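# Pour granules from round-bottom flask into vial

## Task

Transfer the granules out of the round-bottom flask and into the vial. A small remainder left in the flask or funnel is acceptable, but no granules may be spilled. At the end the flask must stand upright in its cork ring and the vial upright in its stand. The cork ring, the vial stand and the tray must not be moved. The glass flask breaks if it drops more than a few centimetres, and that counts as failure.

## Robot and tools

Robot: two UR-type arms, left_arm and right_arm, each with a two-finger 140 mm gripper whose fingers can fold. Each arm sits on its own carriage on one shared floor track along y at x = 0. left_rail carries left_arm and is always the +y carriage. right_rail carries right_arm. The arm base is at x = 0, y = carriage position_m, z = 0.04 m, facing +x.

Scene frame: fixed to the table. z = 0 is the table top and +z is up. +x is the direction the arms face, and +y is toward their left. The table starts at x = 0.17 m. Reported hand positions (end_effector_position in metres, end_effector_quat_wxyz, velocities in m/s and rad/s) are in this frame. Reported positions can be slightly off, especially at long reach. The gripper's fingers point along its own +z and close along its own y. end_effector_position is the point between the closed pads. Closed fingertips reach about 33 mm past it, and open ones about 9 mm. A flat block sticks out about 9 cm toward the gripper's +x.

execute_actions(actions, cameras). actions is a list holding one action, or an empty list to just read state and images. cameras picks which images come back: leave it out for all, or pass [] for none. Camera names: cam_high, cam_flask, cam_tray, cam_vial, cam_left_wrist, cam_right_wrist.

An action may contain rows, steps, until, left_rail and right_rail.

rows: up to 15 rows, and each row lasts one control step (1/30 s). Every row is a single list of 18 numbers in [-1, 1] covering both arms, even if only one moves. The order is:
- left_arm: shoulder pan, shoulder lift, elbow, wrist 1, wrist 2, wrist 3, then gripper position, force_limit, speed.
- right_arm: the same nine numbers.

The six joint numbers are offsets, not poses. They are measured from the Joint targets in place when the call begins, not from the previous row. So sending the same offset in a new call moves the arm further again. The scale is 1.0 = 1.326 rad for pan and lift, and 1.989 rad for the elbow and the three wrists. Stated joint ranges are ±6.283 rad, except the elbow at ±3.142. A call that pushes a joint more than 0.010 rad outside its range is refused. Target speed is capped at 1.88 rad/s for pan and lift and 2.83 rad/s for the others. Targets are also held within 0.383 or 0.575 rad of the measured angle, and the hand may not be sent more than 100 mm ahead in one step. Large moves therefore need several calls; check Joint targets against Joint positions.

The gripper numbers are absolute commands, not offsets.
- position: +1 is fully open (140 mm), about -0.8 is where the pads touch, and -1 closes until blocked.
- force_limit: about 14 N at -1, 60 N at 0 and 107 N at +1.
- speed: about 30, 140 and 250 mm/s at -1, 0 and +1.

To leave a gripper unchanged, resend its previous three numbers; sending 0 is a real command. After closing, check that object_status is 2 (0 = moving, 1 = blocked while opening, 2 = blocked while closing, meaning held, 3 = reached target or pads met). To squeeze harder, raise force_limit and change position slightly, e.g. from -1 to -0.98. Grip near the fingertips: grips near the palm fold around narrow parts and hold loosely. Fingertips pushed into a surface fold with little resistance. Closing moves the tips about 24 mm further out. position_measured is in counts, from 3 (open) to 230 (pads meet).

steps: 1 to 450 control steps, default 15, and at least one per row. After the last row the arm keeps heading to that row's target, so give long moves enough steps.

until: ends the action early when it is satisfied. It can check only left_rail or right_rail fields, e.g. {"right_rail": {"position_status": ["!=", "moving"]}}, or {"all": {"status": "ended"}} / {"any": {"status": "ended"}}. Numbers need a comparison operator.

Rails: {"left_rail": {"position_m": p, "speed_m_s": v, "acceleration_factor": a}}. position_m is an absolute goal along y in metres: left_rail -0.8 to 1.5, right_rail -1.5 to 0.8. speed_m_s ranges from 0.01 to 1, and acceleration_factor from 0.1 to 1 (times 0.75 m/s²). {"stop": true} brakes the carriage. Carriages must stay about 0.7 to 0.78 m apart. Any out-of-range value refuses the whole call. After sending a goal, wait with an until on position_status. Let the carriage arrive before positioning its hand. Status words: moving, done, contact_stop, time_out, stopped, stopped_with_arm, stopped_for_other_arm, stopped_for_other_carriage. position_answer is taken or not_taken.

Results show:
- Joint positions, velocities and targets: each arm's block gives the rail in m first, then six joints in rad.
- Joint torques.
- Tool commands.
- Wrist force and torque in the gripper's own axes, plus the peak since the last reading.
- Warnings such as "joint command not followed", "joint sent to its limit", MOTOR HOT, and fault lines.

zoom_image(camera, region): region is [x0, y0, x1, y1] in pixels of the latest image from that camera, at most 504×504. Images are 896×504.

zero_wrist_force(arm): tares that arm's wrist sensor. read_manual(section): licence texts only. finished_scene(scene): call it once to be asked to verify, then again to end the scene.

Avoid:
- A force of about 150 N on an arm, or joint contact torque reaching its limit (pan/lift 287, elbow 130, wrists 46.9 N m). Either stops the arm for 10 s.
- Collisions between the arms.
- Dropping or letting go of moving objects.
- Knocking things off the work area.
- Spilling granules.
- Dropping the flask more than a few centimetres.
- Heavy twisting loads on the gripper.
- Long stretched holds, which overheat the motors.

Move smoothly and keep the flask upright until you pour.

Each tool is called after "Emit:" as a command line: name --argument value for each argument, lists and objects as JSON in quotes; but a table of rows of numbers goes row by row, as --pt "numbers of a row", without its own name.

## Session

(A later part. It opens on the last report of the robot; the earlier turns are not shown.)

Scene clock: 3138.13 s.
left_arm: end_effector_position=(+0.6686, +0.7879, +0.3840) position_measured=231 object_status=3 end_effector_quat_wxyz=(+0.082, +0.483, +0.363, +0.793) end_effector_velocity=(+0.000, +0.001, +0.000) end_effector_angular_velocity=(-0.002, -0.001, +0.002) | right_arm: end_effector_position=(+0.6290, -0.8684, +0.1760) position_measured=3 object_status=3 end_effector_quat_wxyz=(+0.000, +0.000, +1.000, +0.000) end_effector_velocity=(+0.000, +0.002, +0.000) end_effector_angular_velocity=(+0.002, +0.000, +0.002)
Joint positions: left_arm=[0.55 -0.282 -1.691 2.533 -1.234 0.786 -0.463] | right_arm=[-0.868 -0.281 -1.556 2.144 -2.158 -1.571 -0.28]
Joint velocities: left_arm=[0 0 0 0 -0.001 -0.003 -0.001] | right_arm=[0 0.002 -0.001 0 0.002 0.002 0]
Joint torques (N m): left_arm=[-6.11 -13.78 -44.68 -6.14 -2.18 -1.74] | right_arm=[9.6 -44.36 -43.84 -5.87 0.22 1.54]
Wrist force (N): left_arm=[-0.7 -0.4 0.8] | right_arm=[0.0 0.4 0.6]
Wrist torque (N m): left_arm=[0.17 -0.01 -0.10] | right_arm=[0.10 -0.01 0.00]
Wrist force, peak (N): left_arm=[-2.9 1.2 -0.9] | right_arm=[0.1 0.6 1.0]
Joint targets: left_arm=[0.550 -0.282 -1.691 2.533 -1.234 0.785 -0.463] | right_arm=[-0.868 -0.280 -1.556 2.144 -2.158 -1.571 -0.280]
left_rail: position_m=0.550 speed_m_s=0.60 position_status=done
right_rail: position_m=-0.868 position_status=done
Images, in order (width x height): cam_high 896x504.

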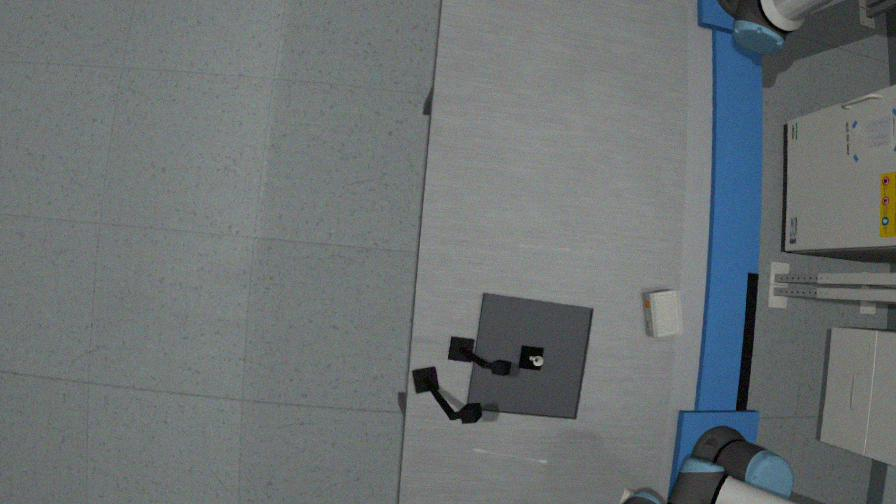

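Emit:
execute_actions --actions '[{"rows": [[0,0.00003,-0.00059,-0.00193,-0.00501,-0.00296,-1,-1,-0.5,0,0,0,0,0,0,1,1,1],[0,0.0001,-0.00228,-0.00739,-0.01919,-0.01132,-1,-1,-0.5,0,0,0,0,0,0,1,1,1],[0,0.00022,-0.00487,-0.01581,-0.04106,-0.02422,-1,-1,-0.5,0,0,0,0,0,0,1,1,1],[0,0.00038,-0.00821,-0.02667,-0.06924,-0.04085,-1,-1,-0.5,0,0,0,0,0,0,1,1,1],[0,0.00056,-0.01214,-0.03943,-0.10236,-0.06039,-1,-1,-0.5,0,0,0,0,0,0,1,1,1],[0,0.00076,-0.01648,-0.05353,-0.13896,-0.08197,-1,-1,-0.5,0,0,0,0,0,0,1,1,1],[0,0.00097,-0.02107,-0.06844,-0.17769,-0.10482,-1,-1,-0.5,0,0,0,0,0,0,1,1,1],[0,0.00119,-0.02574,-0.08362,-0.21708,-0.12806,-1,-1,-0.5,0,0,0,0,0,0,1,1,1],[0,0.0014,-0.03033,-0.09854,-0.25581,-0.15091,-1,-1,-0.5,0,0,0,0,0,0,1,1,1],[0,0.0016,-0.03467,-0.11263,-0.29241,-0.17249,-1,-1,-0.5,0,0,0,0,0,0,1,1,1],[0,0.00178,-0.0386,-0.12539,-0.32553,-0.19203,-1,-1,-0.5,0,0,0,0,0,0,1,1,1],[0,0.00193,-0.04194,-0.13625,-0.35371,-0.20866,-1,-1,-0.5,0,0,0,0,0,0,1,1,1],[0,0.00205,-0.04454,-0.14467,-0.37559,-0.22156,-1,-1,-0.5,0,0,0,0,0,0,1,1,1],[0,0.00213,-0.04622,-0.15013,-0.38976,-0.22992,-1,-1,-0.5,0,0,0,0,0,0,1,1,1],[0,0.002156,-0.046811,-0.152062,-0.394771,-0.23288,-1,-1,-0.5,0,0,0,0,0,0,1,1,1]], "steps": 20}]' --cameras '[]'

Emit:
execute_actions --actions '[{"rows": [[0,0.00003,-0.00059,-0.00193,-0.00501,-0.00296,-1,-1,-0.5,0,0,0,0,0,0,1,1,1],[0,0.0001,-0.00228,-0.00739,-0.01919,-0.01132,-1,-1,-0.5,0,0,0,0,0,0,1,1,1],[0,0.00022,-0.00487,-0.01581,-0.04106,-0.02422,-1,-1,-0.5,0,0,0,0,0,0,1,1,1],[0,0.00038,-0.00821,-0.02667,-0.06924,-0.04085,-1,-1,-0.5,0,0,0,0,0,0,1,1,1],[0,0.00056,-0.01214,-0.03943,-0.10236,-0.06039,-1,-1,-0.5,0,0,0,0,0,0,1,1,1],[0,0.00076,-0.01648,-0.05353,-0.13896,-0.08197,-1,-1,-0.5,0,0,0,0,0,0,1,1,1],[0,0.00097,-0.02107,-0.06844,-0.17769,-0.10482,-1,-1,-0.5,0,0,0,0,0,0,1,1,1],[0,0.00119,-0.02574,-0.08362,-0.21708,-0.12806,-1,-1,-0.5,0,0,0,0,0,0,1,1,1],[0,0.0014,-0.03033,-0.09854,-0.25581,-0.15091,-1,-1,-0.5,0,0,0,0,0,0,1,1,1],[0,0.0016,-0.03467,-0.11263,-0.29241,-0.17249,-1,-1,-0.5,0,0,0,0,0,0,1,1,1],[0,0.00178,-0.0386,-0.12539,-0.32553,-0.19203,-1,-1,-0.5,0,0,0,0,0,0,1,1,1],[0,0.00193,-0.04194,-0.13625,-0.35371,-0.20866,-1,-1,-0.5,0,0,0,0,0,0,1,1,1],[0,0.00205,-0.04454,-0.14467,-0.37559,-0.22156,-1,-1,-0.5,0,0,0,0,0,0,1,1,1],[0,0.00213,-0.04622,-0.15013,-0.38976,-0.22992,-1,-1,-0.5,0,0,0,0,0,0,1,1,1],[0,0.002156,-0.046811,-0.152062,-0.394771,-0.23288,-1,-1,-0.5,0,0,0,0,0,0,1,1,1]], "steps": 20}]' --cameras '[]'

Emit:
execute_actions --actions '[{"rows": [[0,0.00003,-0.00059,-0.00193,-0.00501,-0.00296,-1,-1,-0.5,0,0,0,0,0,0,1,1,1],[0,0.0001,-0.00228,-0.00739,-0.01919,-0.01132,-1,-1,-0.5,0,0,0,0,0,0,1,1,1],[0,0.00022,-0.00487,-0.01581,-0.04106,-0.02422,-1,-1,-0.5,0,0,0,0,0,0,1,1,1],[0,0.00038,-0.00821,-0.02667,-0.06924,-0.04085,-1,-1,-0.5,0,0,0,0,0,0,1,1,1],[0,0.00056,-0.01214,-0.03943,-0.10236,-0.06039,-1,-1,-0.5,0,0,0,0,0,0,1,1,1],[0,0.00076,-0.01648,-0.05353,-0.13896,-0.08197,-1,-1,-0.5,0,0,0,0,0,0,1,1,1],[0,0.00097,-0.02107,-0.06844,-0.17769,-0.10482,-1,-1,-0.5,0,0,0,0,0,0,1,1,1],[0,0.00119,-0.02574,-0.08362,-0.21708,-0.12806,-1,-1,-0.5,0,0,0,0,0,0,1,1,1],[0,0.0014,-0.03033,-0.09854,-0.25581,-0.15091,-1,-1,-0.5,0,0,0,0,0,0,1,1,1],[0,0.0016,-0.03467,-0.11263,-0.29241,-0.17249,-1,-1,-0.5,0,0,0,0,0,0,1,1,1],[0,0.00178,-0.0386,-0.12539,-0.32553,-0.19203,-1,-1,-0.5,0,0,0,0,0,0,1,1,1],[0,0.00193,-0.04194,-0.13625,-0.35371,-0.20866,-1,-1,-0.5,0,0,0,0,0,0,1,1,1],[0,0.00205,-0.04454,-0.14467,-0.37559,-0.22156,-1,-1,-0.5,0,0,0,0,0,0,1,1,1],[0,0.00213,-0.04622,-0.15013,-0.38976,-0.22992,-1,-1,-0.5,0,0,0,0,0,0,1,1,1],[0,0.002156,-0.046811,-0.152062,-0.394771,-0.23288,-1,-1,-0.5,0,0,0,0,0,0,1,1,1]], "steps": 24}]' --cameras '["cam_left_wrist", "cam_high"]'

Scene clock: 3160.67 s.
left_arm: end_effector_position=(+0.5572, +0.9242, +0.3543) position_measured=231 object_status=3 end_effector_quat_wxyz=(+0.148, +0.050, +0.705, +0.692) end_effector_velocity=(-0.001, +0.001, -0.001) end_effector_angular_velocity=(-0.003, -0.001, +0.003) | right_arm: end_effector_position=(+0.6290, -0.8684, +0.1760) position_measured=3 object_status=3 end_effector_quat_wxyz=(+0.000, +0.000, +1.000, +0.000) end_effector_velocity=(+0.001, +0.000, +0.000) end_effector_angular_velocity=(+0.001, -0.002, +0.000)
Joint positions: left_arm=[0.55 -0.282 -1.688 2.44 -1.537 0.001 -0.926] | right_arm=[-0.868 -0.281 -1.556 2.144 -2.158 -1.571 -0.281]
Joint velocities: left_arm=[0 0.001 0 0 0 -0.004 -0.001] | right_arm=[0 0 0.001 0 -0.002 0.001 0]
Joint torques (N m): left_arm=[-6.14 -15.6 -46.93 -5.17 -0.88 -3.21] | right_arm=[9.47 -46.21 -43.24 -5.69 -0.06 1.62]
Wrist force (N): left_arm=[0.0 -0.2 0.0] | right_arm=[0.0 0.3 0.3]
Wrist torque (N m): left_arm=[0.06 -0.18 -0.10] | right_arm=[0.05 -0.03 0.00]
Wrist force, peak (N): left_arm=[-2.1 -0.5 -0.3] | right_arm=[-0.5 0.5 1.1]
Joint targets: left_arm=[0.550 -0.282 -1.688 2.440 -1.537 0.000 -0.926] | right_arm=[-0.868 -0.280 -1.556 2.144 -2.158 -1.571 -0.280]
left_rail: position_m=0.550 speed_m_s=0.60 position_status=done
right_rail: position_m=-0.868 position_status=done
No camera images: "cameras" was empty.

Scene clock: 3162.00 s.
left_arm: end_effector_position=(+0.4995, +0.8374, +0.2102) position_measured=231 object_status=3 end_effector_quat_wxyz=(+0.158, -0.412, +0.810, +0.386) end_effector_velocity=(+0.000, -0.001, +0.000) end_effector_angular_velocity=(-0.003, -0.002, +0.002) | right_arm: end_effector_position=(+0.6290, -0.8684, +0.1760) position_measured=3 object_status=3 end_effector_quat_wxyz=(+0.000, +0.000, +1.000, +0.000) end_effector_velocity=(+0.001, +0.000, +0.000) end_effector_angular_velocity=(-0.001, -0.001, +0.001)
Joint positions: left_arm=[0.55 -0.282 -1.685 2.347 -1.839 -0.784 -1.389] | right_arm=[-0.868 -0.281 -1.556 2.144 -2.158 -1.571 -0.28]
Joint velocities: left_arm=[0 0 0 -0.001 -0.001 -0.003 -0.001] | right_arm=[0 0 0 -0.001 -0.002 -0.001 0]
Joint torques (N m): left_arm=[-7.94 -17.87 -49.6 -6.04 -0.16 -2.73] | right_arm=[10.66 -44.67 -42.49 -6.04 0.09 1.66]
Wrist force (N): left_arm=[-0.2 0.1 -0.2] | right_arm=[-0.1 0.3 1.0]
Wrist torque (N m): left_arm=[-0.01 -0.07 -0.06] | right_arm=[0.06 0.01 0.00]
Wrist force, peak (N): left_arm=[-0.3 1.5 1.0] | right_arm=[0.1 0.5 1.2]
Joint targets: left_arm=[0.550 -0.282 -1.685 2.347 -1.839 -0.785 -1.389] | right_arm=[-0.868 -0.280 -1.556 2.144 -2.158 -1.571 -0.280]
left_rail: position_m=0.550 speed_m_s=0.60 position_status=done
right_rail: position_m=-0.868 position_status=done
No camera images: "cameras" was empty.

Scene clock: 3163.40 s.
left_arm: end_effector_position=(+0.5599, +0.5693, +0.1799) position_measured=231 object_status=3 end_effector_quat_wxyz=(+0.000, +0.707, -0.708, -0.001) end_effector_velocity=(+0.000, -0.001, +0.000) end_effector_angular_velocity=(-0.003, -0.001, +0.001) | right_arm: end_effector_position=(+0.6290, -0.8684, +0.1760) position_measured=3 object_status=3 end_effector_quat_wxyz=(+0.000, +0.000, +1.000, +0.000) end_effector_velocity=(+0.000, +0.000, +0.000) end_effector_angular_velocity=(+0.001, +0.000, +0.000)
Joint positions: left_arm=[0.55 -0.282 -1.682 2.253 -2.141 -1.569 -1.852] | right_arm=[-0.868 -0.281 -1.556 2.144 -2.158 -1.571 -0.28]
Joint velocities: left_arm=[0 0 0 -0.001 -0.001 -0.003 -0.001] | right_arm=[0 0 0.001 0 0 0.001 0]
Joint torques (N m): left_arm=[-6.54 -22.96 -53.59 -6.96 -2.47 -2.37] | right_arm=[8.25 -47.04 -43.47 -6.01 0.07 1.39]
Wrist force (N): left_arm=[-0.1 -0.5 -0.3] | right_arm=[0.0 0.7 0.7]
Wrist torque (N m): left_arm=[-0.14 -0.01 0.04] | right_arm=[0.16 -0.02 0.00]
Wrist force, peak (N): left_arm=[1.4 -1.5 -1.3] | right_arm=[0.0 0.7 0.9]
Joint targets: left_arm=[0.550 -0.282 -1.682 2.253 -2.142 -1.570 -1.852] | right_arm=[-0.868 -0.280 -1.556 2.144 -2.158 -1.571 -0.280]
left_rail: position_m=0.550 speed_m_s=0.60 position_status=done
right_rail: position_m=-0.868 position_status=done
Images, in order (width x height): cam_high 896x504, cam_left_wrist 896x504.

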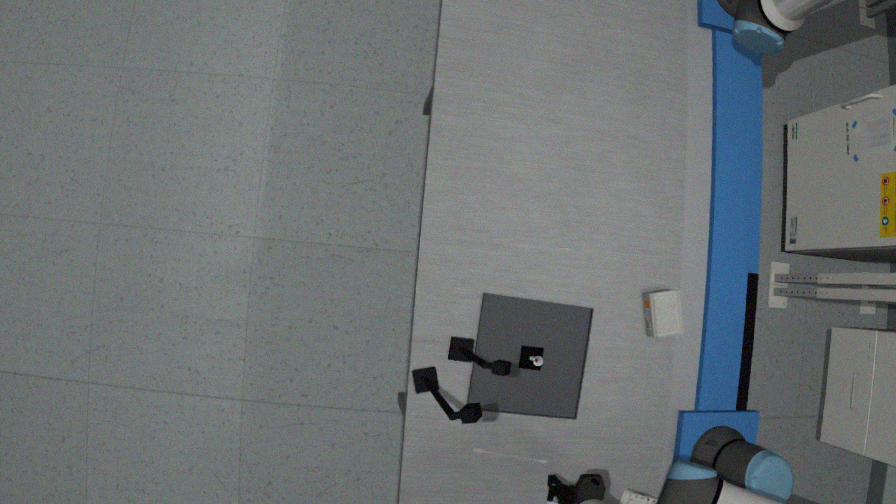

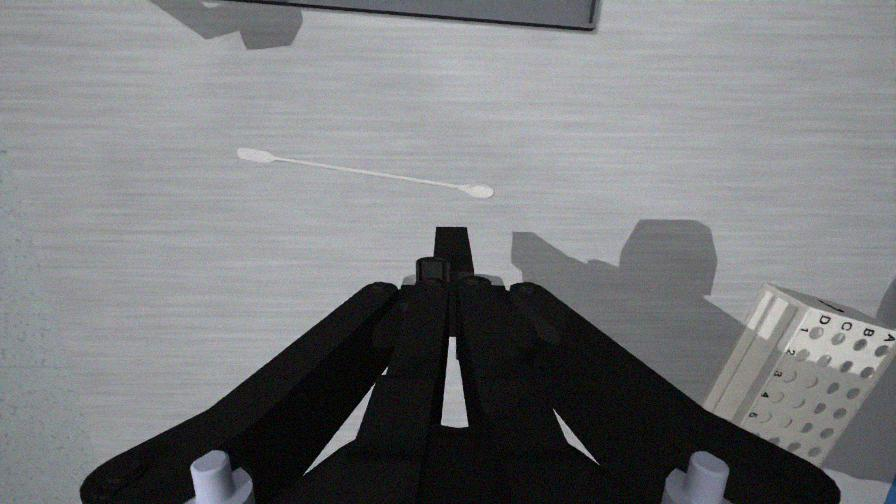

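Emit:
execute_actions --actions '[{"left_rail": {"position_m": 0.209}, "steps": 300, "until": {"left_rail": {"position_status": ["!=", "moving"]}}}]' --cameras '["cam_left_wrist", "cam_vial"]'

Scene clock: 3182.27 s.
left_arm: end_effector_position=(+0.5599, +0.2283, +0.1800) position_measured=231 object_status=3 end_effector_quat_wxyz=(+0.000, +0.707, -0.707, +0.000) end_effector_velocity=(+0.000, -0.001, +0.000) end_effector_angular_velocity=(+0.001, -0.001, +0.001) | right_arm: end_effector_position=(+0.6290, -0.8684, +0.1760) position_measured=3 object_status=3 end_effector_quat_wxyz=(+0.000, +0.000, +1.000, +0.000) end_effector_velocity=(+0.000, +0.001, +0.002) end_effector_angular_velocity=(+0.001, -0.002, +0.001)
Joint positions: left_arm=[0.209 -0.282 -1.682 2.253 -2.142 -1.57 -1.852] | right_arm=[-0.868 -0.281 -1.556 2.144 -2.158 -1.571 -0.28]
Joint velocities: left_arm=[-0.001 0 0 0 0 0.001 -0.001] | right_arm=[0 0 -0.002 0 0.001 0.001 0]
Joint torques (N m): left_arm=[-7.7 -23.91 -39.57 -5.59 -2.17 -2.53] | right_arm=[10.31 -44.2 -44.06 -5.62 0.26 0.95]
Wrist force (N): left_arm=[-0.2 -0.1 -0.3] | right_arm=[-0.3 0.2 0.4]
Wrist torque (N m): left_arm=[-0.05 0.02 0.04] | right_arm=[0.06 0.06 0.00]
Wrist force, peak (N): left_arm=[-1.4 -0.1 0.1] | right_arm=[0.0 0.8 1.1]
Joint targets: left_arm=[0.209 -0.282 -1.682 2.253 -2.142 -1.570 -1.852] | right_arm=[-0.868 -0.280 -1.556 2.144 -2.158 -1.571 -0.280]
Tool commands: left_gripper/position=-1.0 left_gripper/force_limit=-1.0 left_gripper/speed=-0.5 right_gripper/position=+1.0 right_gripper/force_limit=+1.0 right_gripper/speed=+1.0
left_rail: position_m=0.209 speed_m_s=0.60 position_status=done
right_rail: position_m=-0.868 position_status=done
Images, in order (width x height): cam_vial 896x504, cam_left_wrist 896x504.

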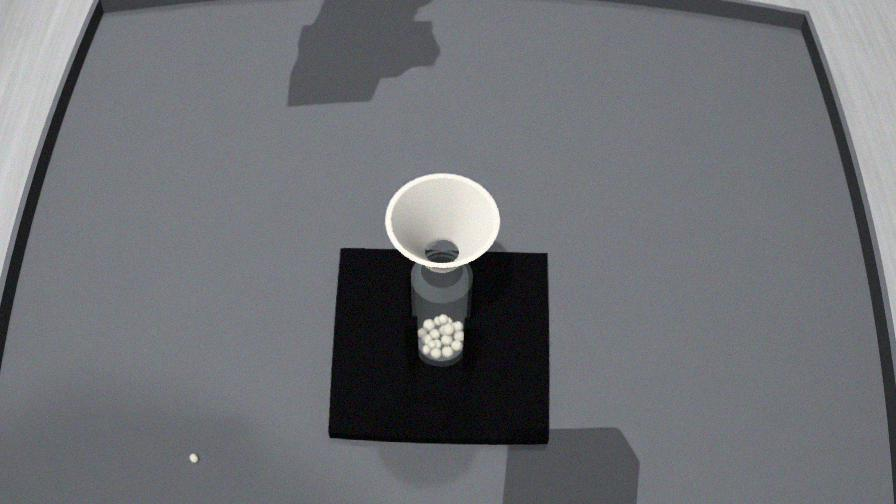

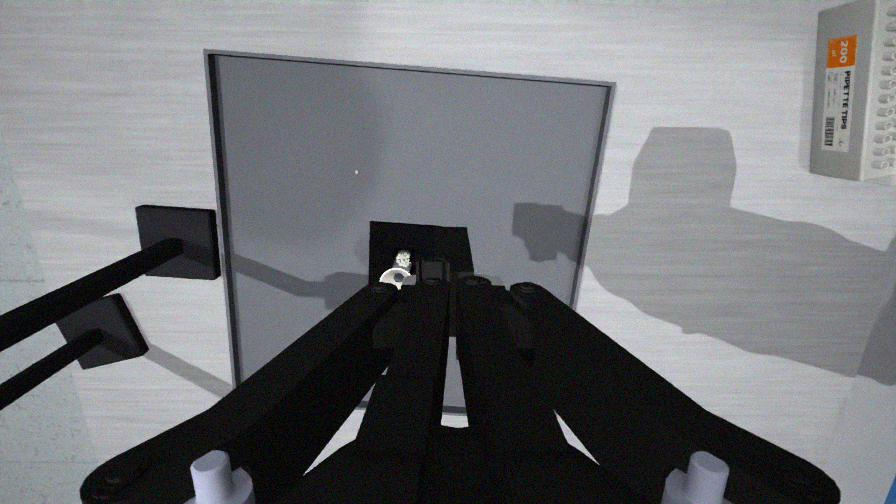

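Emit:
execute_actions --actions '[{"left_rail": {"position_m": 0.1934}, "steps": 120, "until": {"left_rail": {"position_status": ["!=", "moving"]}}}]' --cameras '[]'

Emit:
execute_actions --actions '[{"rows": [[0,0.0013,-0.00082,-0.00005,0,0,-1,-1,-0.5,0,0,0,0,0,0,1,1,1],[0,0.00497,-0.00313,-0.00018,0,0,-1,-1,-0.5,0,0,0,0,0,0,1,1,1],[0,0.01063,-0.0067,-0.00039,0,0,-1,-1,-0.5,0,0,0,0,0,0,1,1,1],[0,0.01793,-0.01129,-0.00066,0,0,-1,-1,-0.5,0,0,0,0,0,0,1,1,1],[0,0.02651,-0.01669,-0.00098,0,0,-1,-1,-0.5,0,0,0,0,0,0,1,1,1],[0,0.03599,-0.02266,-0.00133,0,0,-1,-1,-0.5,0,0,0,0,0,0,1,1,1],[0,0.04602,-0.02898,-0.0017,0,0,-1,-1,-0.5,0,0,0,0,0,0,1,1,1],[0,0.05623,-0.0354,-0.00208,0,0,-1,-1,-0.5,0,0,0,0,0,0,1,1,1],[0,0.06626,-0.04172,-0.00245,0,0,-1,-1,-0.5,0,0,0,0,0,0,1,1,1],[0,0.07574,-0.04769,-0.0028,0,0,-1,-1,-0.5,0,0,0,0,0,0,1,1,1],[0,0.08432,-0.05309,-0.00312,0,0,-1,-1,-0.5,0,0,0,0,0,0,1,1,1],[0,0.09162,-0.05769,-0.00339,0,0,-1,-1,-0.5,0,0,0,0,0,0,1,1,1],[0,0.09728,-0.06125,-0.0036,0,0,-1,-1,-0.5,0,0,0,0,0,0,1,1,1],[0,0.10095,-0.06357,-0.00374,0,0,-1,-1,-0.5,0,0,0,0,0,0,1,1,1],[0,0.102252,-0.064384,-0.003784,0,0,-1,-1,-0.5,0,0,0,0,0,0,1,1,1]], "steps": 20}]' --cameras '["cam_left_wrist"]'

Emit:
execute_actions --actions '[{"rows": [[0,0.0012,0.00055,-0.00135,0,0,-1,-1,-0.5,0,0,0,0,0,0,1,1,1],[0,0.00458,0.00211,-0.00516,0,0,-1,-1,-0.5,0,0,0,0,0,0,1,1,1],[0,0.0098,0.00451,-0.01105,0,0,-1,-1,-0.5,0,0,0,0,0,0,1,1,1],[0,0.01652,0.00761,-0.01863,0,0,-1,-1,-0.5,0,0,0,0,0,0,1,1,1],[0,0.02443,0.01126,-0.02754,0,0,-1,-1,-0.5,0,0,0,0,0,0,1,1,1],[0,0.03316,0.01528,-0.03739,0,0,-1,-1,-0.5,0,0,0,0,0,0,1,1,1],[0,0.0424,0.01954,-0.04781,0,0,-1,-1,-0.5,0,0,0,0,0,0,1,1,1],[0,0.0518,0.02387,-0.05841,0,0,-1,-1,-0.5,0,0,0,0,0,0,1,1,1],[0,0.06104,0.02813,-0.06883,0,0,-1,-1,-0.5,0,0,0,0,0,0,1,1,1],[0,0.06978,0.03215,-0.07867,0,0,-1,-1,-0.5,0,0,0,0,0,0,1,1,1],[0,0.07768,0.0358,-0.08758,0,0,-1,-1,-0.5,0,0,0,0,0,0,1,1,1],[0,0.08441,0.0389,-0.09517,0,0,-1,-1,-0.5,0,0,0,0,0,0,1,1,1],[0,0.08962,0.0413,-0.10105,0,0,-1,-1,-0.5,0,0,0,0,0,0,1,1,1],[0,0.09301,0.04286,-0.10486,0,0,-1,-1,-0.5,0,0,0,0,0,0,1,1,1],[0,0.094203,0.043411,-0.106213,0,0,-1,-1,-0.5,0,0,0,0,0,0,1,1,1]], "steps": 20}]' --cameras '["cam_left_wrist", "cam_vial", "cam_tray"]'

Scene clock: 3291.67 s.
left_arm: end_effector_position=(+0.5599, +0.2126, +0.1800) position_measured=231 object_status=3 end_effector_quat_wxyz=(+0.000, +0.707, -0.707, +0.000) end_effector_velocity=(+0.000, +0.001, +0.000) end_effector_angular_velocity=(+0.000, +0.000, +0.000) | right_arm: end_effector_position=(+0.6290, -0.8684, +0.1760) position_measured=3 object_status=3 end_effector_quat_wxyz=(+0.000, +0.000, +1.000, +0.000) end_effector_velocity=(+0.001, +0.000, +0.001) end_effector_angular_velocity=(+0.000, -0.002, +0.000)
Joint positions: left_arm=[0.193 -0.282 -1.682 2.253 -2.142 -1.57 -1.852] | right_arm=[-0.868 -0.281 -1.556 2.144 -2.158 -1.571 -0.28]
Joint velocities: left_arm=[0 0.001 0 0.001 0 0 0.001] | right_arm=[0 0 -0.001 -0.001 0 0.001 0]
Joint torques (N m): left_arm=[-7.1 -26.24 -30.99 -4.36 -1.74 -2.46] | right_arm=[8.4 -45.2 -42.07 -6.18 0.36 1.2]
Wrist force (N): left_arm=[-0.1 0.1 -0.2] | right_arm=[0.3 0.5 0.8]
Wrist torque (N m): left_arm=[0.01 -0.01 0.03] | right_arm=[0.11 -0.08 0.00]
Wrist force, peak (N): left_arm=[-1.0 -0.5 -0.2] | right_arm=[0.3 0.7 1.0]
Joint targets: left_arm=[0.193 -0.282 -1.682 2.253 -2.142 -1.570 -1.852] | right_arm=[-0.868 -0.280 -1.556 2.144 -2.158 -1.571 -0.280]
Tool commands: left_gripper/position=-1.0 left_gripper/force_limit=-1.0 left_gripper/speed=-0.5 right_gripper/position=+1.0 right_gripper/force_limit=+1.0 right_gripper/speed=+1.0
left_rail: position_m=0.193 speed_m_s=0.60 position_status=done
right_rail: position_m=-0.868 position_status=done
No camera images: "cameras" was empty.

Scene clock: 3292.73 s.
left_arm: end_effector_position=(+0.6370, +0.1902, +0.1800) position_measured=231 object_status=3 end_effector_quat_wxyz=(+0.000, +0.707, -0.707, +0.000) end_effector_velocity=(+0.002, -0.001, +0.000) end_effector_angular_velocity=(+0.000, +0.000, -0.001) | right_arm: end_effector_position=(+0.6290, -0.8684, +0.1760) position_measured=3 object_status=3 end_effector_quat_wxyz=(+0.000, +0.000, +1.000, +0.000) end_effector_velocity=(+0.000, +0.001, +0.000) end_effector_angular_velocity=(+0.001, +0.000, +0.001)
Joint positions: left_arm=[0.193 -0.282 -1.547 2.126 -2.149 -1.57 -1.852] | right_arm=[-0.868 -0.281 -1.556 2.144 -2.158 -1.571 -0.28]
Joint velocities: left_arm=[0 0 0.003 -0.003 0 0 0.001] | right_arm=[0 0.001 0.001 0 0 0 0]
Joint torques (N m): left_arm=[-8.2 -36.94 -54.35 -7.05 -1.9 -2.18] | right_arm=[11.5 -46.04 -42.78 -5.91 0.21 1.07]
Wrist force (N): left_arm=[0.1 0.1 -0.2] | right_arm=[0.1 0.4 0.9]
Wrist torque (N m): left_arm=[0.02 -0.02 0.03] | right_arm=[0.10 -0.04 0.01]
Wrist force, peak (N): left_arm=[-0.6 1.8 0.3] | right_arm=[0.1 0.5 1.1]
Joint targets: left_arm=[0.193 -0.282 -1.547 2.125 -2.149 -1.570 -1.852] | right_arm=[-0.868 -0.280 -1.556 2.144 -2.158 -1.571 -0.280]
left_rail: position_m=0.193 speed_m_s=0.60 position_status=done
right_rail: position_m=-0.868 position_status=done
Images, in order (width x height): cam_left_wrist 896x504.

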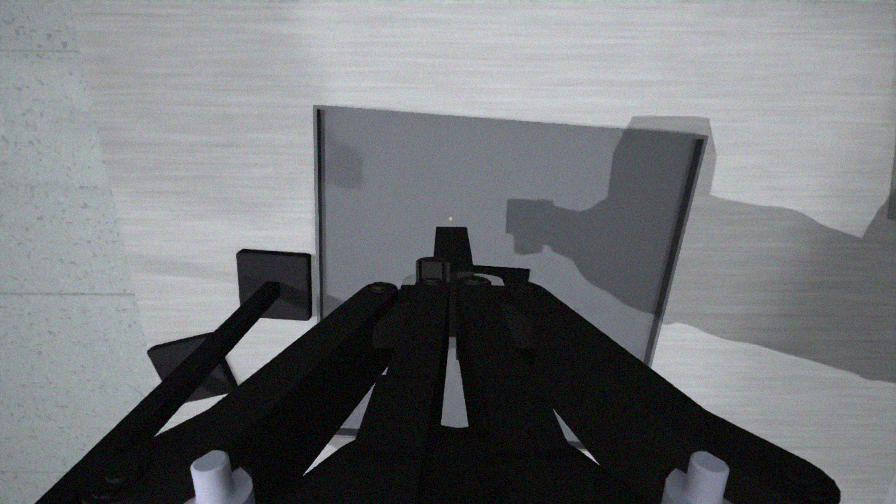

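Scene clock: 3293.87 s.
left_arm: end_effector_position=(+0.6373, +0.1901, +0.0802) position_measured=231 object_status=3 end_effector_quat_wxyz=(+0.000, +0.707, -0.707, +0.000) end_effector_velocity=(+0.000, -0.001, -0.002) end_effector_angular_velocity=(-0.001, +0.000, -0.002) | right_arm: end_effector_position=(+0.6290, -0.8684, +0.1760) position_measured=3 object_status=3 end_effector_quat_wxyz=(+0.000, +0.000, +1.000, +0.000) end_effector_velocity=(+0.000, +0.001, +0.000) end_effector_angular_velocity=(+0.001, -0.001, +0.001)
Joint positions: left_arm=[0.193 -0.282 -1.422 2.212 -2.36 -1.57 -1.852] | right_arm=[-0.868 -0.281 -1.556 2.144 -2.158 -1.571 -0.28]
Joint velocities: left_arm=[0 0 0.002 0.001 -0.004 -0.001 0.002] | right_arm=[0 0 0 0 -0.001 0.001 0]
Joint torques (N m): left_arm=[-7.55 -41.16 -22.34 -6.89 -1.73 -2.52] | right_arm=[8.47 -46.99 -42.71 -5.73 0.21 1.31]
Wrist force (N): left_arm=[-0.2 -0.2 -0.6] | right_arm=[0.1 0.5 0.7]
Wrist torque (N m): left_arm=[-0.05 0.02 0.09] | right_arm=[0.11 -0.05 0.00]
Wrist force, peak (N): left_arm=[0.2 0.5 -2.5] | right_arm=[0.0 0.3 1.1]
Joint targets: left_arm=[0.193 -0.282 -1.422 2.212 -2.360 -1.570 -1.852] | right_arm=[-0.868 -0.280 -1.556 2.144 -2.158 -1.571 -0.280]
left_rail: position_m=0.193 speed_m_s=0.60 position_status=done
right_rail: position_m=-0.868 position_status=done
Images, in order (width x height): cam_tray 896x504, cam_vial 896x504, cam_left_wrist 896x504.

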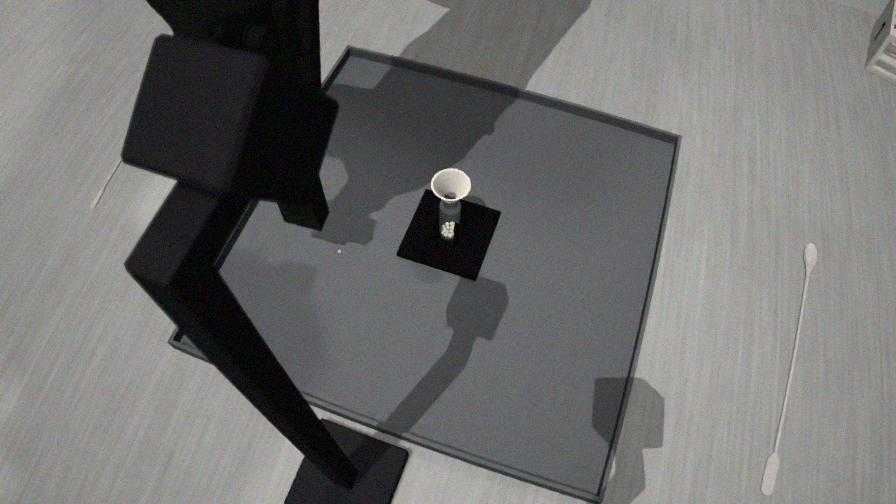

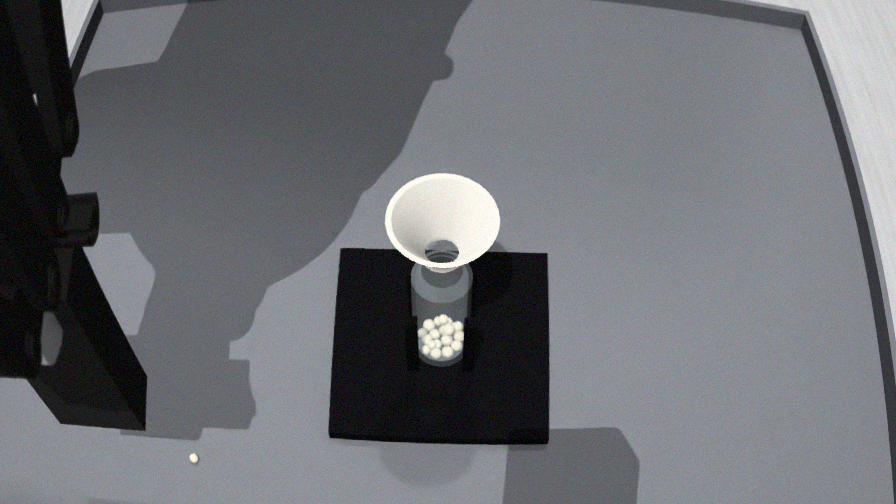

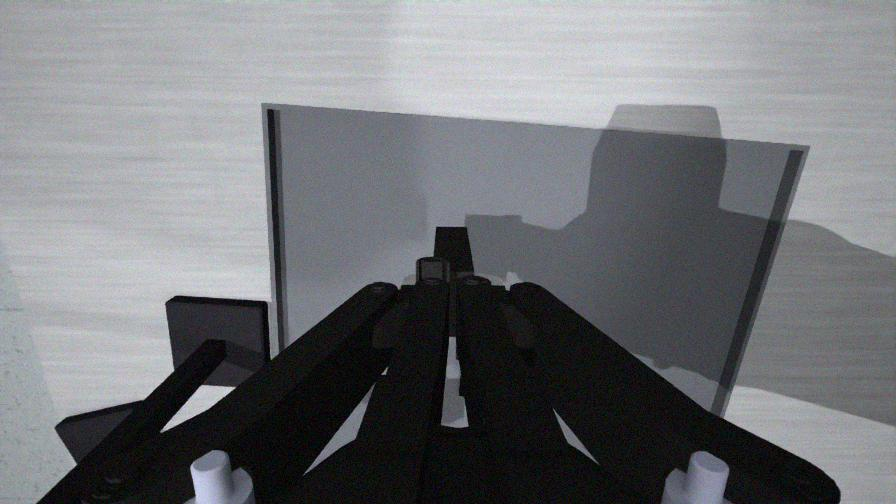

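Emit:
execute_actions --actions '[{"rows": [[0,0.00095,0.00028,-0.00092,0,0,-1,-1,-0.5,0,0,0,0,0,0,1,1,1],[0,0.00354,0.00104,-0.0034,0,0,-1,-1,-0.5,0,0,0,0,0,0,1,1,1],[0,0.00735,0.00216,-0.00706,0,0,-1,-1,-0.5,0,0,0,0,0,0,1,1,1],[0,0.01197,0.00353,-0.01151,0,0,-1,-1,-0.5,0,0,0,0,0,0,1,1,1],[0,0.01701,0.00501,-0.01635,0,0,-1,-1,-0.5,0,0,0,0,0,0,1,1,1],[0,0.02204,0.00649,-0.02119,0,0,-1,-1,-0.5,0,0,0,0,0,0,1,1,1],[0,0.02667,0.00786,-0.02564,0,0,-1,-1,-0.5,0,0,0,0,0,0,1,1,1],[0,0.03048,0.00898,-0.0293,0,0,-1,-1,-0.5,0,0,0,0,0,0,1,1,1],[0,0.03307,0.00974,-0.03178,0,0,-1,-1,-0.5,0,0,0,0,0,0,1,1,1],[0,0.034019,0.010021,-0.0327,0,0,-1,-1,-0.5,0,0,0,0,0,0,1,1,1]], "steps": 15}]' --cameras '["cam_tray", "cam_vial"]'

Emit:
zero_wrist_force --arm "left_arm"

Emit:
execute_actions --actions '[{"rows": [[0,0.00027,0.00007,-0.00025,0,0,-1,-1,-0.5,0,0,0,0,0,0,1,1,1],[0,0.00099,0.00025,-0.00091,0,0,-1,-1,-0.5,0,0,0,0,0,0,1,1,1],[0,0.00206,0.00052,-0.00189,0,0,-1,-1,-0.5,0,0,0,0,0,0,1,1,1],[0,0.00335,0.00085,-0.00308,0,0,-1,-1,-0.5,0,0,0,0,0,0,1,1,1],[0,0.00476,0.0012,-0.00438,0,0,-1,-1,-0.5,0,0,0,0,0,0,1,1,1],[0,0.00617,0.00156,-0.00567,0,0,-1,-1,-0.5,0,0,0,0,0,0,1,1,1],[0,0.00747,0.00188,-0.00686,0,0,-1,-1,-0.5,0,0,0,0,0,0,1,1,1],[0,0.00853,0.00215,-0.00784,0,0,-1,-1,-0.5,0,0,0,0,0,0,1,1,1],[0,0.00926,0.00234,-0.00851,0,0,-1,-1,-0.5,0,0,0,0,0,0,1,1,1],[0,0.009522,0.002404,-0.008753,0,0,-1,-1,-0.5,0,0,0,0,0,0,1,1,1]], "steps": 20}]' --cameras '["cam_vial"]'

Scene clock: 3319.03 s.
left_arm: end_effector_position=(+0.6373, +0.1901, +0.0502) position_measured=231 object_status=3 end_effector_quat_wxyz=(+0.000, +0.707, -0.707, +0.000) end_effector_velocity=(+0.000, +0.001, -0.001) end_effector_angular_velocity=(+0.000, +0.000, +0.000) | right_arm: end_effector_position=(+0.6290, -0.8684, +0.1760) position_measured=3 object_status=3 end_effector_quat_wxyz=(+0.000, +0.000, +1.000, +0.000) end_effector_velocity=(-0.001, +0.000, +0.000) end_effector_angular_velocity=(+0.000, +0.001, +0.000)
Joint positions: left_arm=[0.193 -0.282 -1.377 2.232 -2.425 -1.57 -1.852] | right_arm=[-0.868 -0.281 -1.556 2.144 -2.158 -1.571 -0.281]
Joint velocities: left_arm=[0 0.001 0.002 0.001 -0.003 0 0.001] | right_arm=[0 0 0 0.001 0 -0.001 0]
Joint torques (N m): left_arm=[-6.98 -44.34 -22.04 -7.33 -1.68 -2.5] | right_arm=[9.47 -45.31 -43.42 -5.69 0.19 1.2]
Wrist force (N): left_arm=[-0.6 -0.4 -0.7] | right_arm=[-0.2 0.4 0.8]
Wrist torque (N m): left_arm=[-0.12 0.11 0.06] | right_arm=[0.10 0.03 0.00]
Wrist force, peak (N): left_arm=[-0.6 -0.1 -1.8] | right_arm=[-0.3 0.7 1.1]
Joint targets: left_arm=[0.193 -0.282 -1.377 2.232 -2.425 -1.570 -1.852] | right_arm=[-0.868 -0.280 -1.556 2.144 -2.158 -1.571 -0.280]
left_rail: position_m=0.193 speed_m_s=0.60 position_status=done
right_rail: position_m=-0.868 position_status=done
Images, in order (width x height): cam_tray 896x504, cam_vial 896x504.

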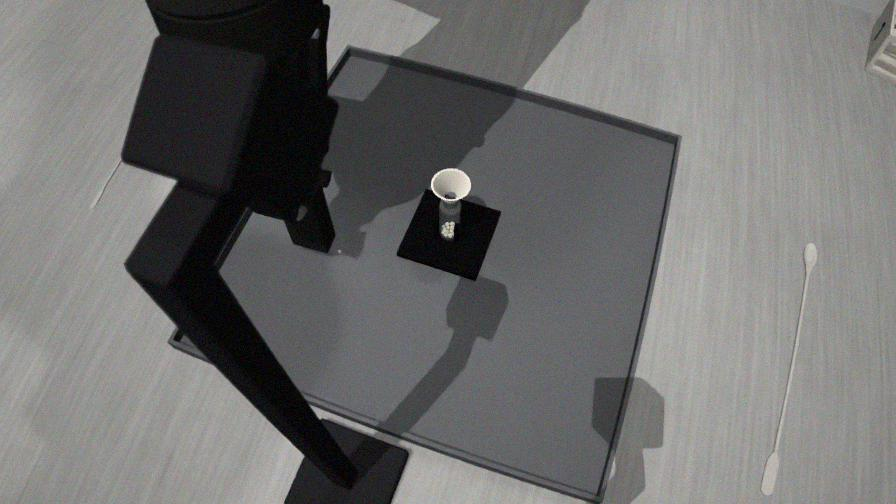

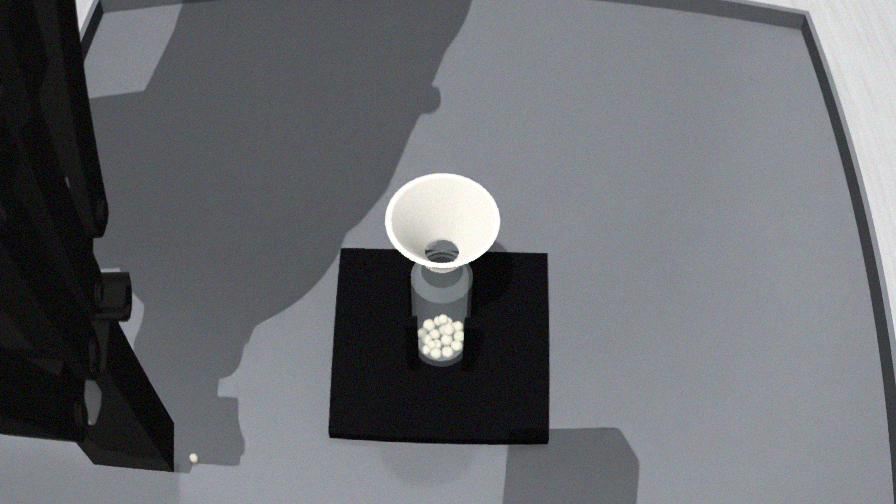

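Wrist force sensor zeroed.

Scene clock: 3319.90 s.
left_arm: end_effector_position=(+0.6373, +0.1901, +0.0420) position_measured=231 object_status=3 end_effector_quat_wxyz=(+0.000, +0.707, -0.707, +0.000) end_effector_velocity=(-0.001, +0.000, -0.001) end_effector_angular_velocity=(-0.001, +0.001, -0.003) | right_arm: end_effector_position=(+0.6290, -0.8684, +0.1760) position_measured=3 object_status=3 end_effector_quat_wxyz=(+0.000, +0.000, +1.000, +0.000) end_effector_velocity=(+0.000, +0.000, +0.001) end_effector_angular_velocity=(-0.001, +0.000, +0.001)
Joint positions: left_arm=[0.193 -0.282 -1.364 2.236 -2.443 -1.57 -1.852] | right_arm=[-0.868 -0.281 -1.556 2.144 -2.158 -1.571 -0.281]
Joint velocities: left_arm=[0 0 0.001 0.001 -0.001 -0.001 0.003] | right_arm=[0 0.001 -0.001 0 0.001 -0.001 0]
Joint torques (N m): left_arm=[-7.24 -43.52 -20.67 -7.36 -1.51 -2.18] | right_arm=[10.59 -46.17 -41.93 -6.03 0.11 1.19]
Wrist force (N, zeroed by zero_wrist_force on left_arm): left_arm=[0.3 0.6 0.5] | right_arm=[-0.1 0.3 0.9]
Wrist torque (N m, zeroed by zero_wrist_force on left_arm): left_arm=[0.14 -0.07 -0.01] | right_arm=[0.07 0.00 0.00]
Wrist force, peak (N, zeroed by zero_wrist_force on left_arm): left_arm=[-0.3 0.2 1.0] | right_arm=[-0.1 0.6 0.9]
Joint targets: left_arm=[0.193 -0.282 -1.364 2.236 -2.443 -1.570 -1.852] | right_arm=[-0.868 -0.280 -1.556 2.144 -2.158 -1.571 -0.280]
left_rail: position_m=0.193 speed_m_s=0.60 position_status=done
right_rail: position_m=-0.868 position_status=done
Images, in order (width x height): cam_vial 896x504.

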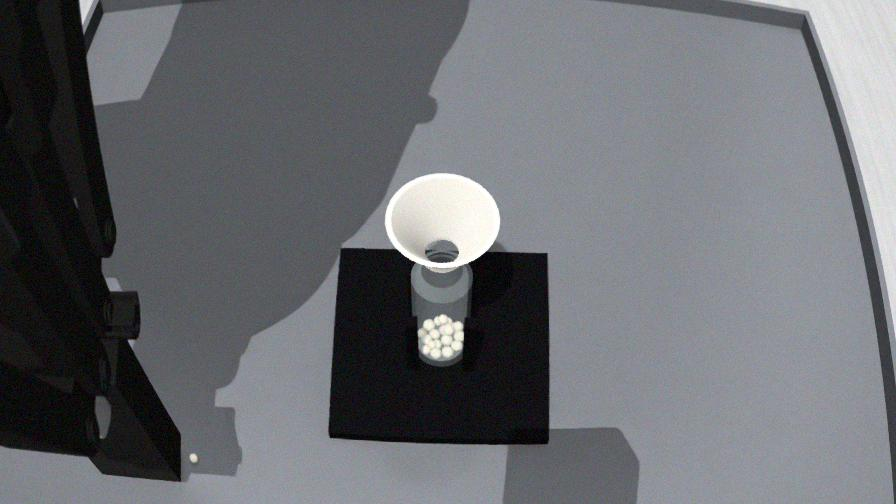

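Emit:
execute_actions --actions '[]' --cameras '["cam_vial", "cam_left_wrist", "cam_tray"]'

Scene clock: 3349.37 s.
left_arm: end_effector_position=(+0.6373, +0.1901, +0.0420) position_measured=231 object_status=3 end_effector_quat_wxyz=(+0.000, +0.707, -0.707, +0.000) end_effector_velocity=(+0.000, +0.000, +0.000) end_effector_angular_velocity=(+0.001, +0.000, +0.000) | right_arm: end_effector_position=(+0.6290, -0.8684, +0.1760) position_measured=3 object_status=3 end_effector_quat_wxyz=(+0.000, +0.000, +1.000, +0.000) end_effector_velocity=(+0.000, -0.001, -0.001) end_effector_angular_velocity=(+0.000, +0.002, -0.001)
Joint positions: left_arm=[0.193 -0.282 -1.364 2.236 -2.443 -1.57 -1.852] | right_arm=[-0.868 -0.281 -1.556 2.144 -2.158 -1.571 -0.28]
Joint velocities: left_arm=[0 -0.001 0 0.001 0 0.001 -0.001] | right_arm=[0 -0.001 0.002 -0.001 0 -0.001 0]
Joint torques (N m): left_arm=[-7.44 -43.71 -27.74 -5.8 -1.31 -2.04] | right_arm=[9.04 -47.39 -43.07 -5.59 0.34 1.79]
Wrist force (N, zeroed by zero_wrist_force on left_arm): left_arm=[0.2 0.1 0.3] | right_arm=[0.1 0.5 0.4]
Wrist torque (N m, zeroed by zero_wrist_force on left_arm): left_arm=[0.03 -0.05 -0.01] | right_arm=[0.11 -0.05 0.01]
Wrist force, peak (N, zeroed by zero_wrist_force on left_arm): left_arm=[0.7 0.5 0.7] | right_arm=[0.0 0.4 1.2]
Joint targets: left_arm=[0.193 -0.282 -1.364 2.236 -2.443 -1.570 -1.852] | right_arm=[-0.868 -0.280 -1.556 2.144 -2.158 -1.571 -0.280]
Tool commands: left_gripper/position=-1.0 left_gripper/force_limit=-1.0 left_gripper/speed=-0.5 right_gripper/position=+1.0 right_gripper/force_limit=+1.0 right_gripper/speed=+1.0
left_rail: position_m=0.193 speed_m_s=0.60 position_status=done
right_rail: position_m=-0.868 position_status=done
Images, in order (width x height): cam_tray 896x504, cam_vial 896x504, cam_left_wrist 896x504.

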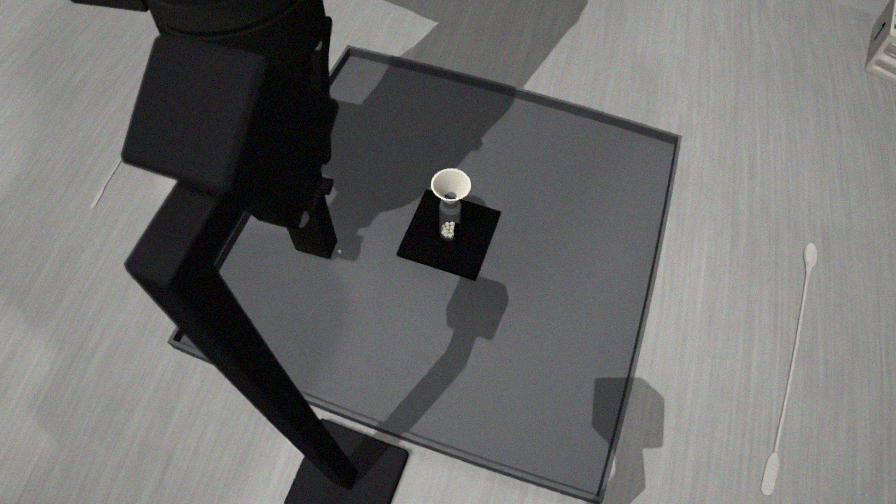

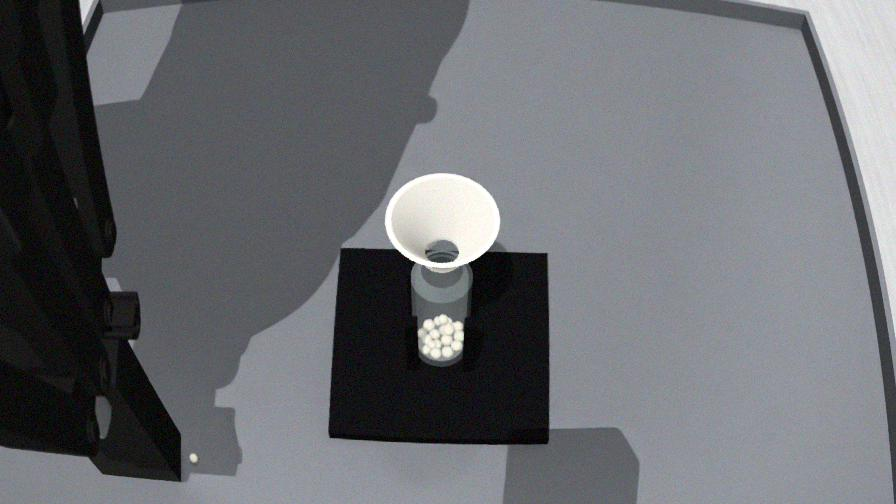

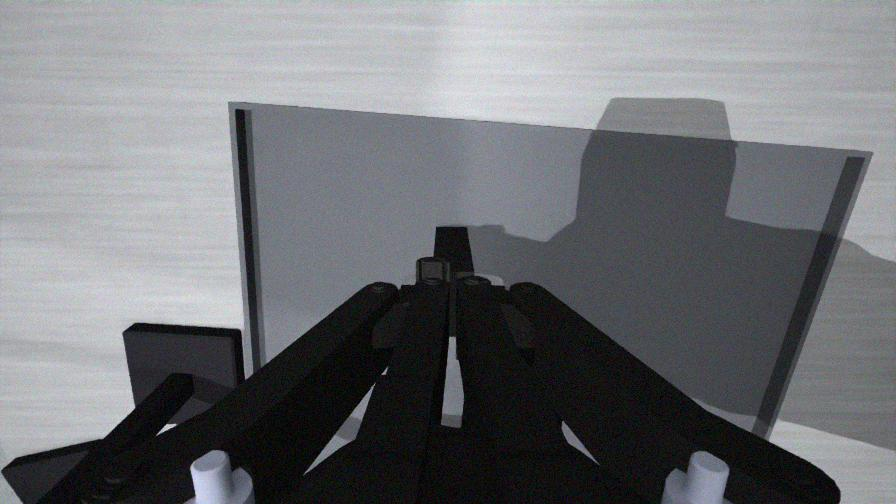

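Emit:
execute_actions --actions '[{"rows": [[0,0.0003634,0.0000863,-0.0003285,0,0,-1,-1,-0.5,0,0,0,0,0,0,1,1,1],[0,0.0012112,0.0002877,-0.0010951,0,0,-1,-1,-0.5,0,0,0,0,0,0,1,1,1],[0,0.002059,0.0004891,-0.0018617,0,0,-1,-1,-0.5,0,0,0,0,0,0,1,1,1],[0,0.0024224,0.0005754,-0.0021902,0,0,-1,-1,-0.5,0,0,0,0,0,0,1,1,1]], "steps": 8}]' --cameras '[]'

Scene clock: 3361.50 s.
left_arm: end_effector_position=(+0.6373, +0.1901, +0.0401) position_measured=231 object_status=3 end_effector_quat_wxyz=(+0.000, +0.707, -0.707, +0.000) end_effector_velocity=(+0.000, +0.001, -0.001) end_effector_angular_velocity=(+0.000, +0.000, +0.000) | right_arm: end_effector_position=(+0.6290, -0.8684, +0.1760) position_measured=3 object_status=3 end_effector_quat_wxyz=(+0.000, +0.000, +1.000, +0.000) end_effector_velocity=(+0.000, +0.000, +0.001) end_effector_angular_velocity=(+0.000, +0.000, -0.001)
Joint positions: left_arm=[0.193 -0.282 -1.361 2.238 -2.447 -1.57 -1.852] | right_arm=[-0.868 -0.281 -1.556 2.144 -2.158 -1.571 -0.281]
Joint velocities: left_arm=[0 0.001 0.002 0.001 -0.002 0 0.001] | right_arm=[0 -0.001 -0.001 -0.001 0.001 0 0]
Joint torques (N m): left_arm=[-6.8 -46.1 -20.11 -7.64 -1.14 -2.43] | right_arm=[8.97 -45.9 -42.38 -6.18 0.59 1.44]
Wrist force (N, zeroed by zero_wrist_force on left_arm): left_arm=[0.1 0.1 0.3] | right_arm=[0.2 0.6 0.8]
Wrist torque (N m, zeroed by zero_wrist_force on left_arm): left_arm=[0.03 -0.02 -0.01] | right_arm=[0.13 -0.07 0.00]
Wrist force, peak (N, zeroed by zero_wrist_force on left_arm): left_arm=[0.5 0.2 0.9] | right_arm=[0.1 0.8 0.9]
Joint targets: left_arm=[0.193 -0.282 -1.361 2.238 -2.447 -1.570 -1.852] | right_arm=[-0.868 -0.280 -1.556 2.144 -2.158 -1.571 -0.280]
left_rail: position_m=0.193 speed_m_s=0.60 position_status=done
right_rail: position_m=-0.868 position_status=done
No camera images: "cameras" was empty.

Emit:
execute_actions --actions '[{"rows": [[0,0.0006056,0.0001438,-0.0005475,0,0,-1,-1,-0.5,0,0,0,0,0,0,1,1,1],[0,0.0012112,0.0002877,-0.0010951,0,0,-1,-1,-0.5,0,0,0,0,0,0,1,1,1]], "steps": 6}]' --cameras '[]'

Emit:
execute_actions --actions '[{"rows": [[0,0.0006056,0.0001438,-0.0005475,0,0,-1,-1,-0.5,0,0,0,0,0,0,1,1,1],[0,0.0012112,0.0002877,-0.0010951,0,0,-1,-1,-0.5,0,0,0,0,0,0,1,1,1]], "steps": 6}]' --cameras '[]'

Scene clock: 3366.27 s.
left_arm: end_effector_position=(+0.6373, +0.1901, +0.0391) position_measured=231 object_status=3 end_effector_quat_wxyz=(+0.000, +0.707, -0.707, +0.000) end_effector_velocity=(+0.000, +0.001, -0.001) end_effector_angular_velocity=(+0.000, +0.000, +0.000) | right_arm: end_effector_position=(+0.6290, -0.8684, +0.1760) position_measured=3 object_status=3 end_effector_quat_wxyz=(+0.000, +0.000, +1.000, +0.000) end_effector_velocity=(+0.000, -0.001, +0.000) end_effector_angular_velocity=(-0.001, +0.001, -0.001)
Joint positions: left_arm=[0.193 -0.282 -1.359 2.238 -2.449 -1.57 -1.852] | right_arm=[-0.868 -0.281 -1.556 2.144 -2.158 -1.571 -0.28]
Joint velocities: left_arm=[0 0.001 0.001 0 -0.001 0 0.001] | right_arm=[0 -0.001 0 0 0.001 -0.001 0]
Joint torques (N m): left_arm=[-6.91 -40.09 -18.56 -6.96 -1.03 -2.03] | right_arm=[11.62 -44.24 -41.78 -6.17 0.49 1.19]
Wrist force (N, zeroed by zero_wrist_force on left_arm): left_arm=[0.6 0.2 0.4] | right_arm=[-0.1 0.6 0.9]
Wrist torque (N m, zeroed by zero_wrist_force on left_arm): left_arm=[0.06 -0.12 0.00] | right_arm=[0.13 0.02 0.00]
Wrist force, peak (N, zeroed by zero_wrist_force on left_arm): left_arm=[0.4 -0.2 1.1] | right_arm=[0.2 0.6 1.3]
Joint targets: left_arm=[0.193 -0.282 -1.359 2.238 -2.449 -1.570 -1.852] | right_arm=[-0.868 -0.280 -1.556 2.144 -2.158 -1.571 -0.280]
left_rail: position_m=0.193 speed_m_s=0.60 position_status=done
right_rail: position_m=-0.868 position_status=done
No camera images: "cameras" was empty.

Scene clock: 3366.67 s.
left_arm: end_effector_position=(+0.6373, +0.1901, +0.0380) position_measured=231 object_status=3 end_effector_quat_wxyz=(+0.000, +0.707, -0.707, +0.000) end_effector_velocity=(+0.000, +0.000, +0.000) end_effector_angular_velocity=(+0.000, -0.001, +0.001) | right_arm: end_effector_position=(+0.6290, -0.8684, +0.1760) position_measured=3 object_status=3 end_effector_quat_wxyz=(+0.000, +0.000, +1.000, +0.000) end_effector_velocity=(-0.001, -0.001, +0.000) end_effector_angular_velocity=(+0.000, +0.001, -0.001)
Joint positions: left_arm=[0.193 -0.282 -1.358 2.239 -2.451 -1.57 -1.852] | right_arm=[-0.868 -0.281 -1.556 2.144 -2.158 -1.571 -0.28]
Joint velocities: left_arm=[0 0 0.001 0 -0.002 0 -0.001] | right_arm=[0 -0.001 -0.001 0 0.001 0 0]
Joint torques (N m): left_arm=[-7.02 -43.18 -19.64 -7.29 -1.13 -2.17] | right_arm=[8.81 -44.79 -43.33 -5.72 0.28 1.4]
Wrist force (N, zeroed by zero_wrist_force on left_arm): left_arm=[0.2 -0.1 0.7] | right_arm=[-0.3 0.4 0.7]
Wrist torque (N m, zeroed by zero_wrist_force on left_arm): left_arm=[-0.02 -0.04 -0.01] | right_arm=[0.10 0.05 0.00]
Wrist force, peak (N, zeroed by zero_wrist_force on left_arm): left_arm=[0.5 0.1 0.9] | right_arm=[-0.2 0.7 0.8]
Joint targets: left_arm=[0.193 -0.282 -1.358 2.239 -2.451 -1.570 -1.852] | right_arm=[-0.868 -0.280 -1.556 2.144 -2.158 -1.571 -0.280]
left_rail: position_m=0.193 speed_m_s=0.60 position_status=done
right_rail: position_m=-0.868 position_status=done
No camera images: "cameras" was empty.

Emit:
execute_actions --actions '[{"rows": [[0,0.0006056,0.0001438,-0.0005475,0,0,-1,-1,-0.5,0,0,0,0,0,0,1,1,1]], "steps": 5}]' --cameras '[]'

Scene clock: 3376.33 s.
left_arm: end_effector_position=(+0.6373, +0.1901, +0.0375) position_measured=231 object_status=3 end_effector_quat_wxyz=(+0.000, +0.707, -0.707, +0.000) end_effector_velocity=(+0.000, +0.000, -0.001) end_effector_angular_velocity=(+0.000, +0.001, +0.000) | right_arm: end_effector_position=(+0.6290, -0.8684, +0.1760) position_measured=3 object_status=3 end_effector_quat_wxyz=(+0.000, +0.000, +1.000, +0.000) end_effector_velocity=(+0.000, -0.001, -0.001) end_effector_angular_velocity=(+0.001, +0.001, -0.001)
Joint positions: left_arm=[0.193 -0.282 -1.357 2.239 -2.452 -1.57 -1.852] | right_arm=[-0.868 -0.281 -1.556 2.144 -2.158 -1.571 -0.28]
Joint velocities: left_arm=[0 0 0.001 0.001 -0.001 -0.001 0.001] | right_arm=[0 -0.001 0.001 0.001 -0.001 0 -0.001]
Joint torques (N m): left_arm=[-6.88 -43.55 -19.6 -6.95 -0.72 -1.97] | right_arm=[11.42 -45.17 -43.34 -6 0.4 1.19]
Wrist force (N, zeroed by zero_wrist_force on left_arm): left_arm=[0.0 0.1 0.6] | right_arm=[-0.3 0.4 0.9]
Wrist torque (N m, zeroed by zero_wrist_force on left_arm): left_arm=[0.02 0.02 -0.01] | right_arm=[0.08 0.05 0.00]
Wrist force, peak (N, zeroed by zero_wrist_force on left_arm): left_arm=[0.4 0.5 0.9] | right_arm=[-0.1 0.7 1.1]
Joint targets: left_arm=[0.193 -0.282 -1.357 2.239 -2.453 -1.570 -1.852] | right_arm=[-0.868 -0.280 -1.556 2.144 -2.158 -1.571 -0.280]
left_rail: position_m=0.193 speed_m_s=0.60 position_status=done
right_rail: position_m=-0.868 position_status=done
No camera images: "cameras" was empty.

Emit:
execute_actions --actions '[{"rows": [[0,0.0006056,0.0001438,-0.0005475,0,0,-1,-1,-0.5,0,0,0,0,0,0,1,1,1]], "steps": 5}]' --cameras '["cam_vial"]'

Scene clock: 3379.40 s.
left_arm: end_effector_position=(+0.6373, +0.1901, +0.0370) position_measured=231 object_status=3 end_effector_quat_wxyz=(+0.000, +0.707, -0.707, +0.000) end_effector_velocity=(+0.000, +0.001, -0.001) end_effector_angular_velocity=(+0.001, +0.000, +0.001) | right_arm: end_effector_position=(+0.6290, -0.8684, +0.1760) position_measured=3 object_status=3 end_effector_quat_wxyz=(+0.000, +0.000, +1.000, +0.000) end_effector_velocity=(+0.000, +0.001, +0.001) end_effector_angular_velocity=(+0.000, -0.002, +0.001)
Joint positions: left_arm=[0.193 -0.282 -1.356 2.239 -2.454 -1.57 -1.852] | right_arm=[-0.868 -0.281 -1.556 2.144 -2.158 -1.571 -0.28]
Joint velocities: left_arm=[0 0 0.001 0 -0.001 0.001 0] | right_arm=[0 0.001 -0.001 0 -0.001 0.001 0]
Joint torques (N m): left_arm=[-7.33 -43.85 -19.41 -6.9 -0.68 -1.95] | right_arm=[10 -44.9 -43.06 -5.96 0.45 1.48]
Wrist force (N, zeroed by zero_wrist_force on left_arm): left_arm=[0.1 0.1 0.7] | right_arm=[0.2 0.3 0.6]
Wrist torque (N m, zeroed by zero_wrist_force on left_arm): left_arm=[0.02 -0.03 -0.01] | right_arm=[0.08 -0.06 0.00]
Wrist force, peak (N, zeroed by zero_wrist_force on left_arm): left_arm=[0.7 0.5 0.5] | right_arm=[0.1 0.2 1.3]
Joint targets: left_arm=[0.193 -0.282 -1.356 2.239 -2.454 -1.570 -1.852] | right_arm=[-0.868 -0.280 -1.556 2.144 -2.158 -1.571 -0.280]
left_rail: position_m=0.193 speed_m_s=0.60 position_status=done
right_rail: position_m=-0.868 position_status=done
Images, in order (width x height): cam_vial 896x504.

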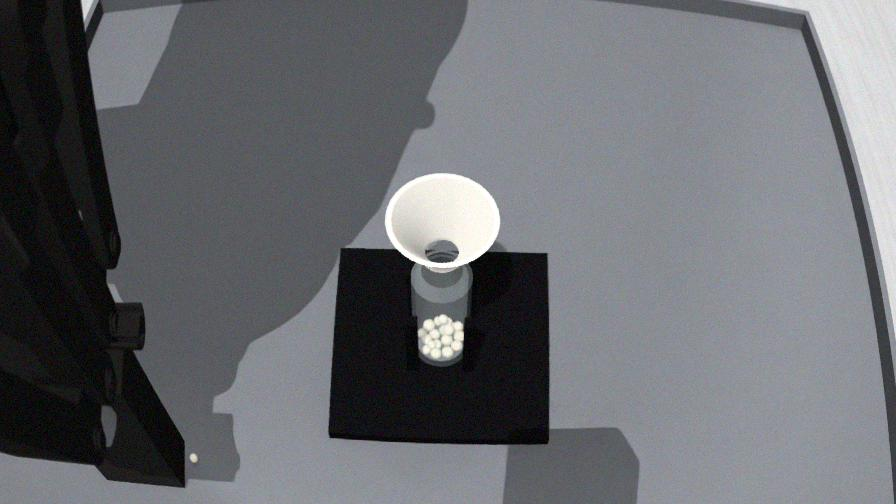

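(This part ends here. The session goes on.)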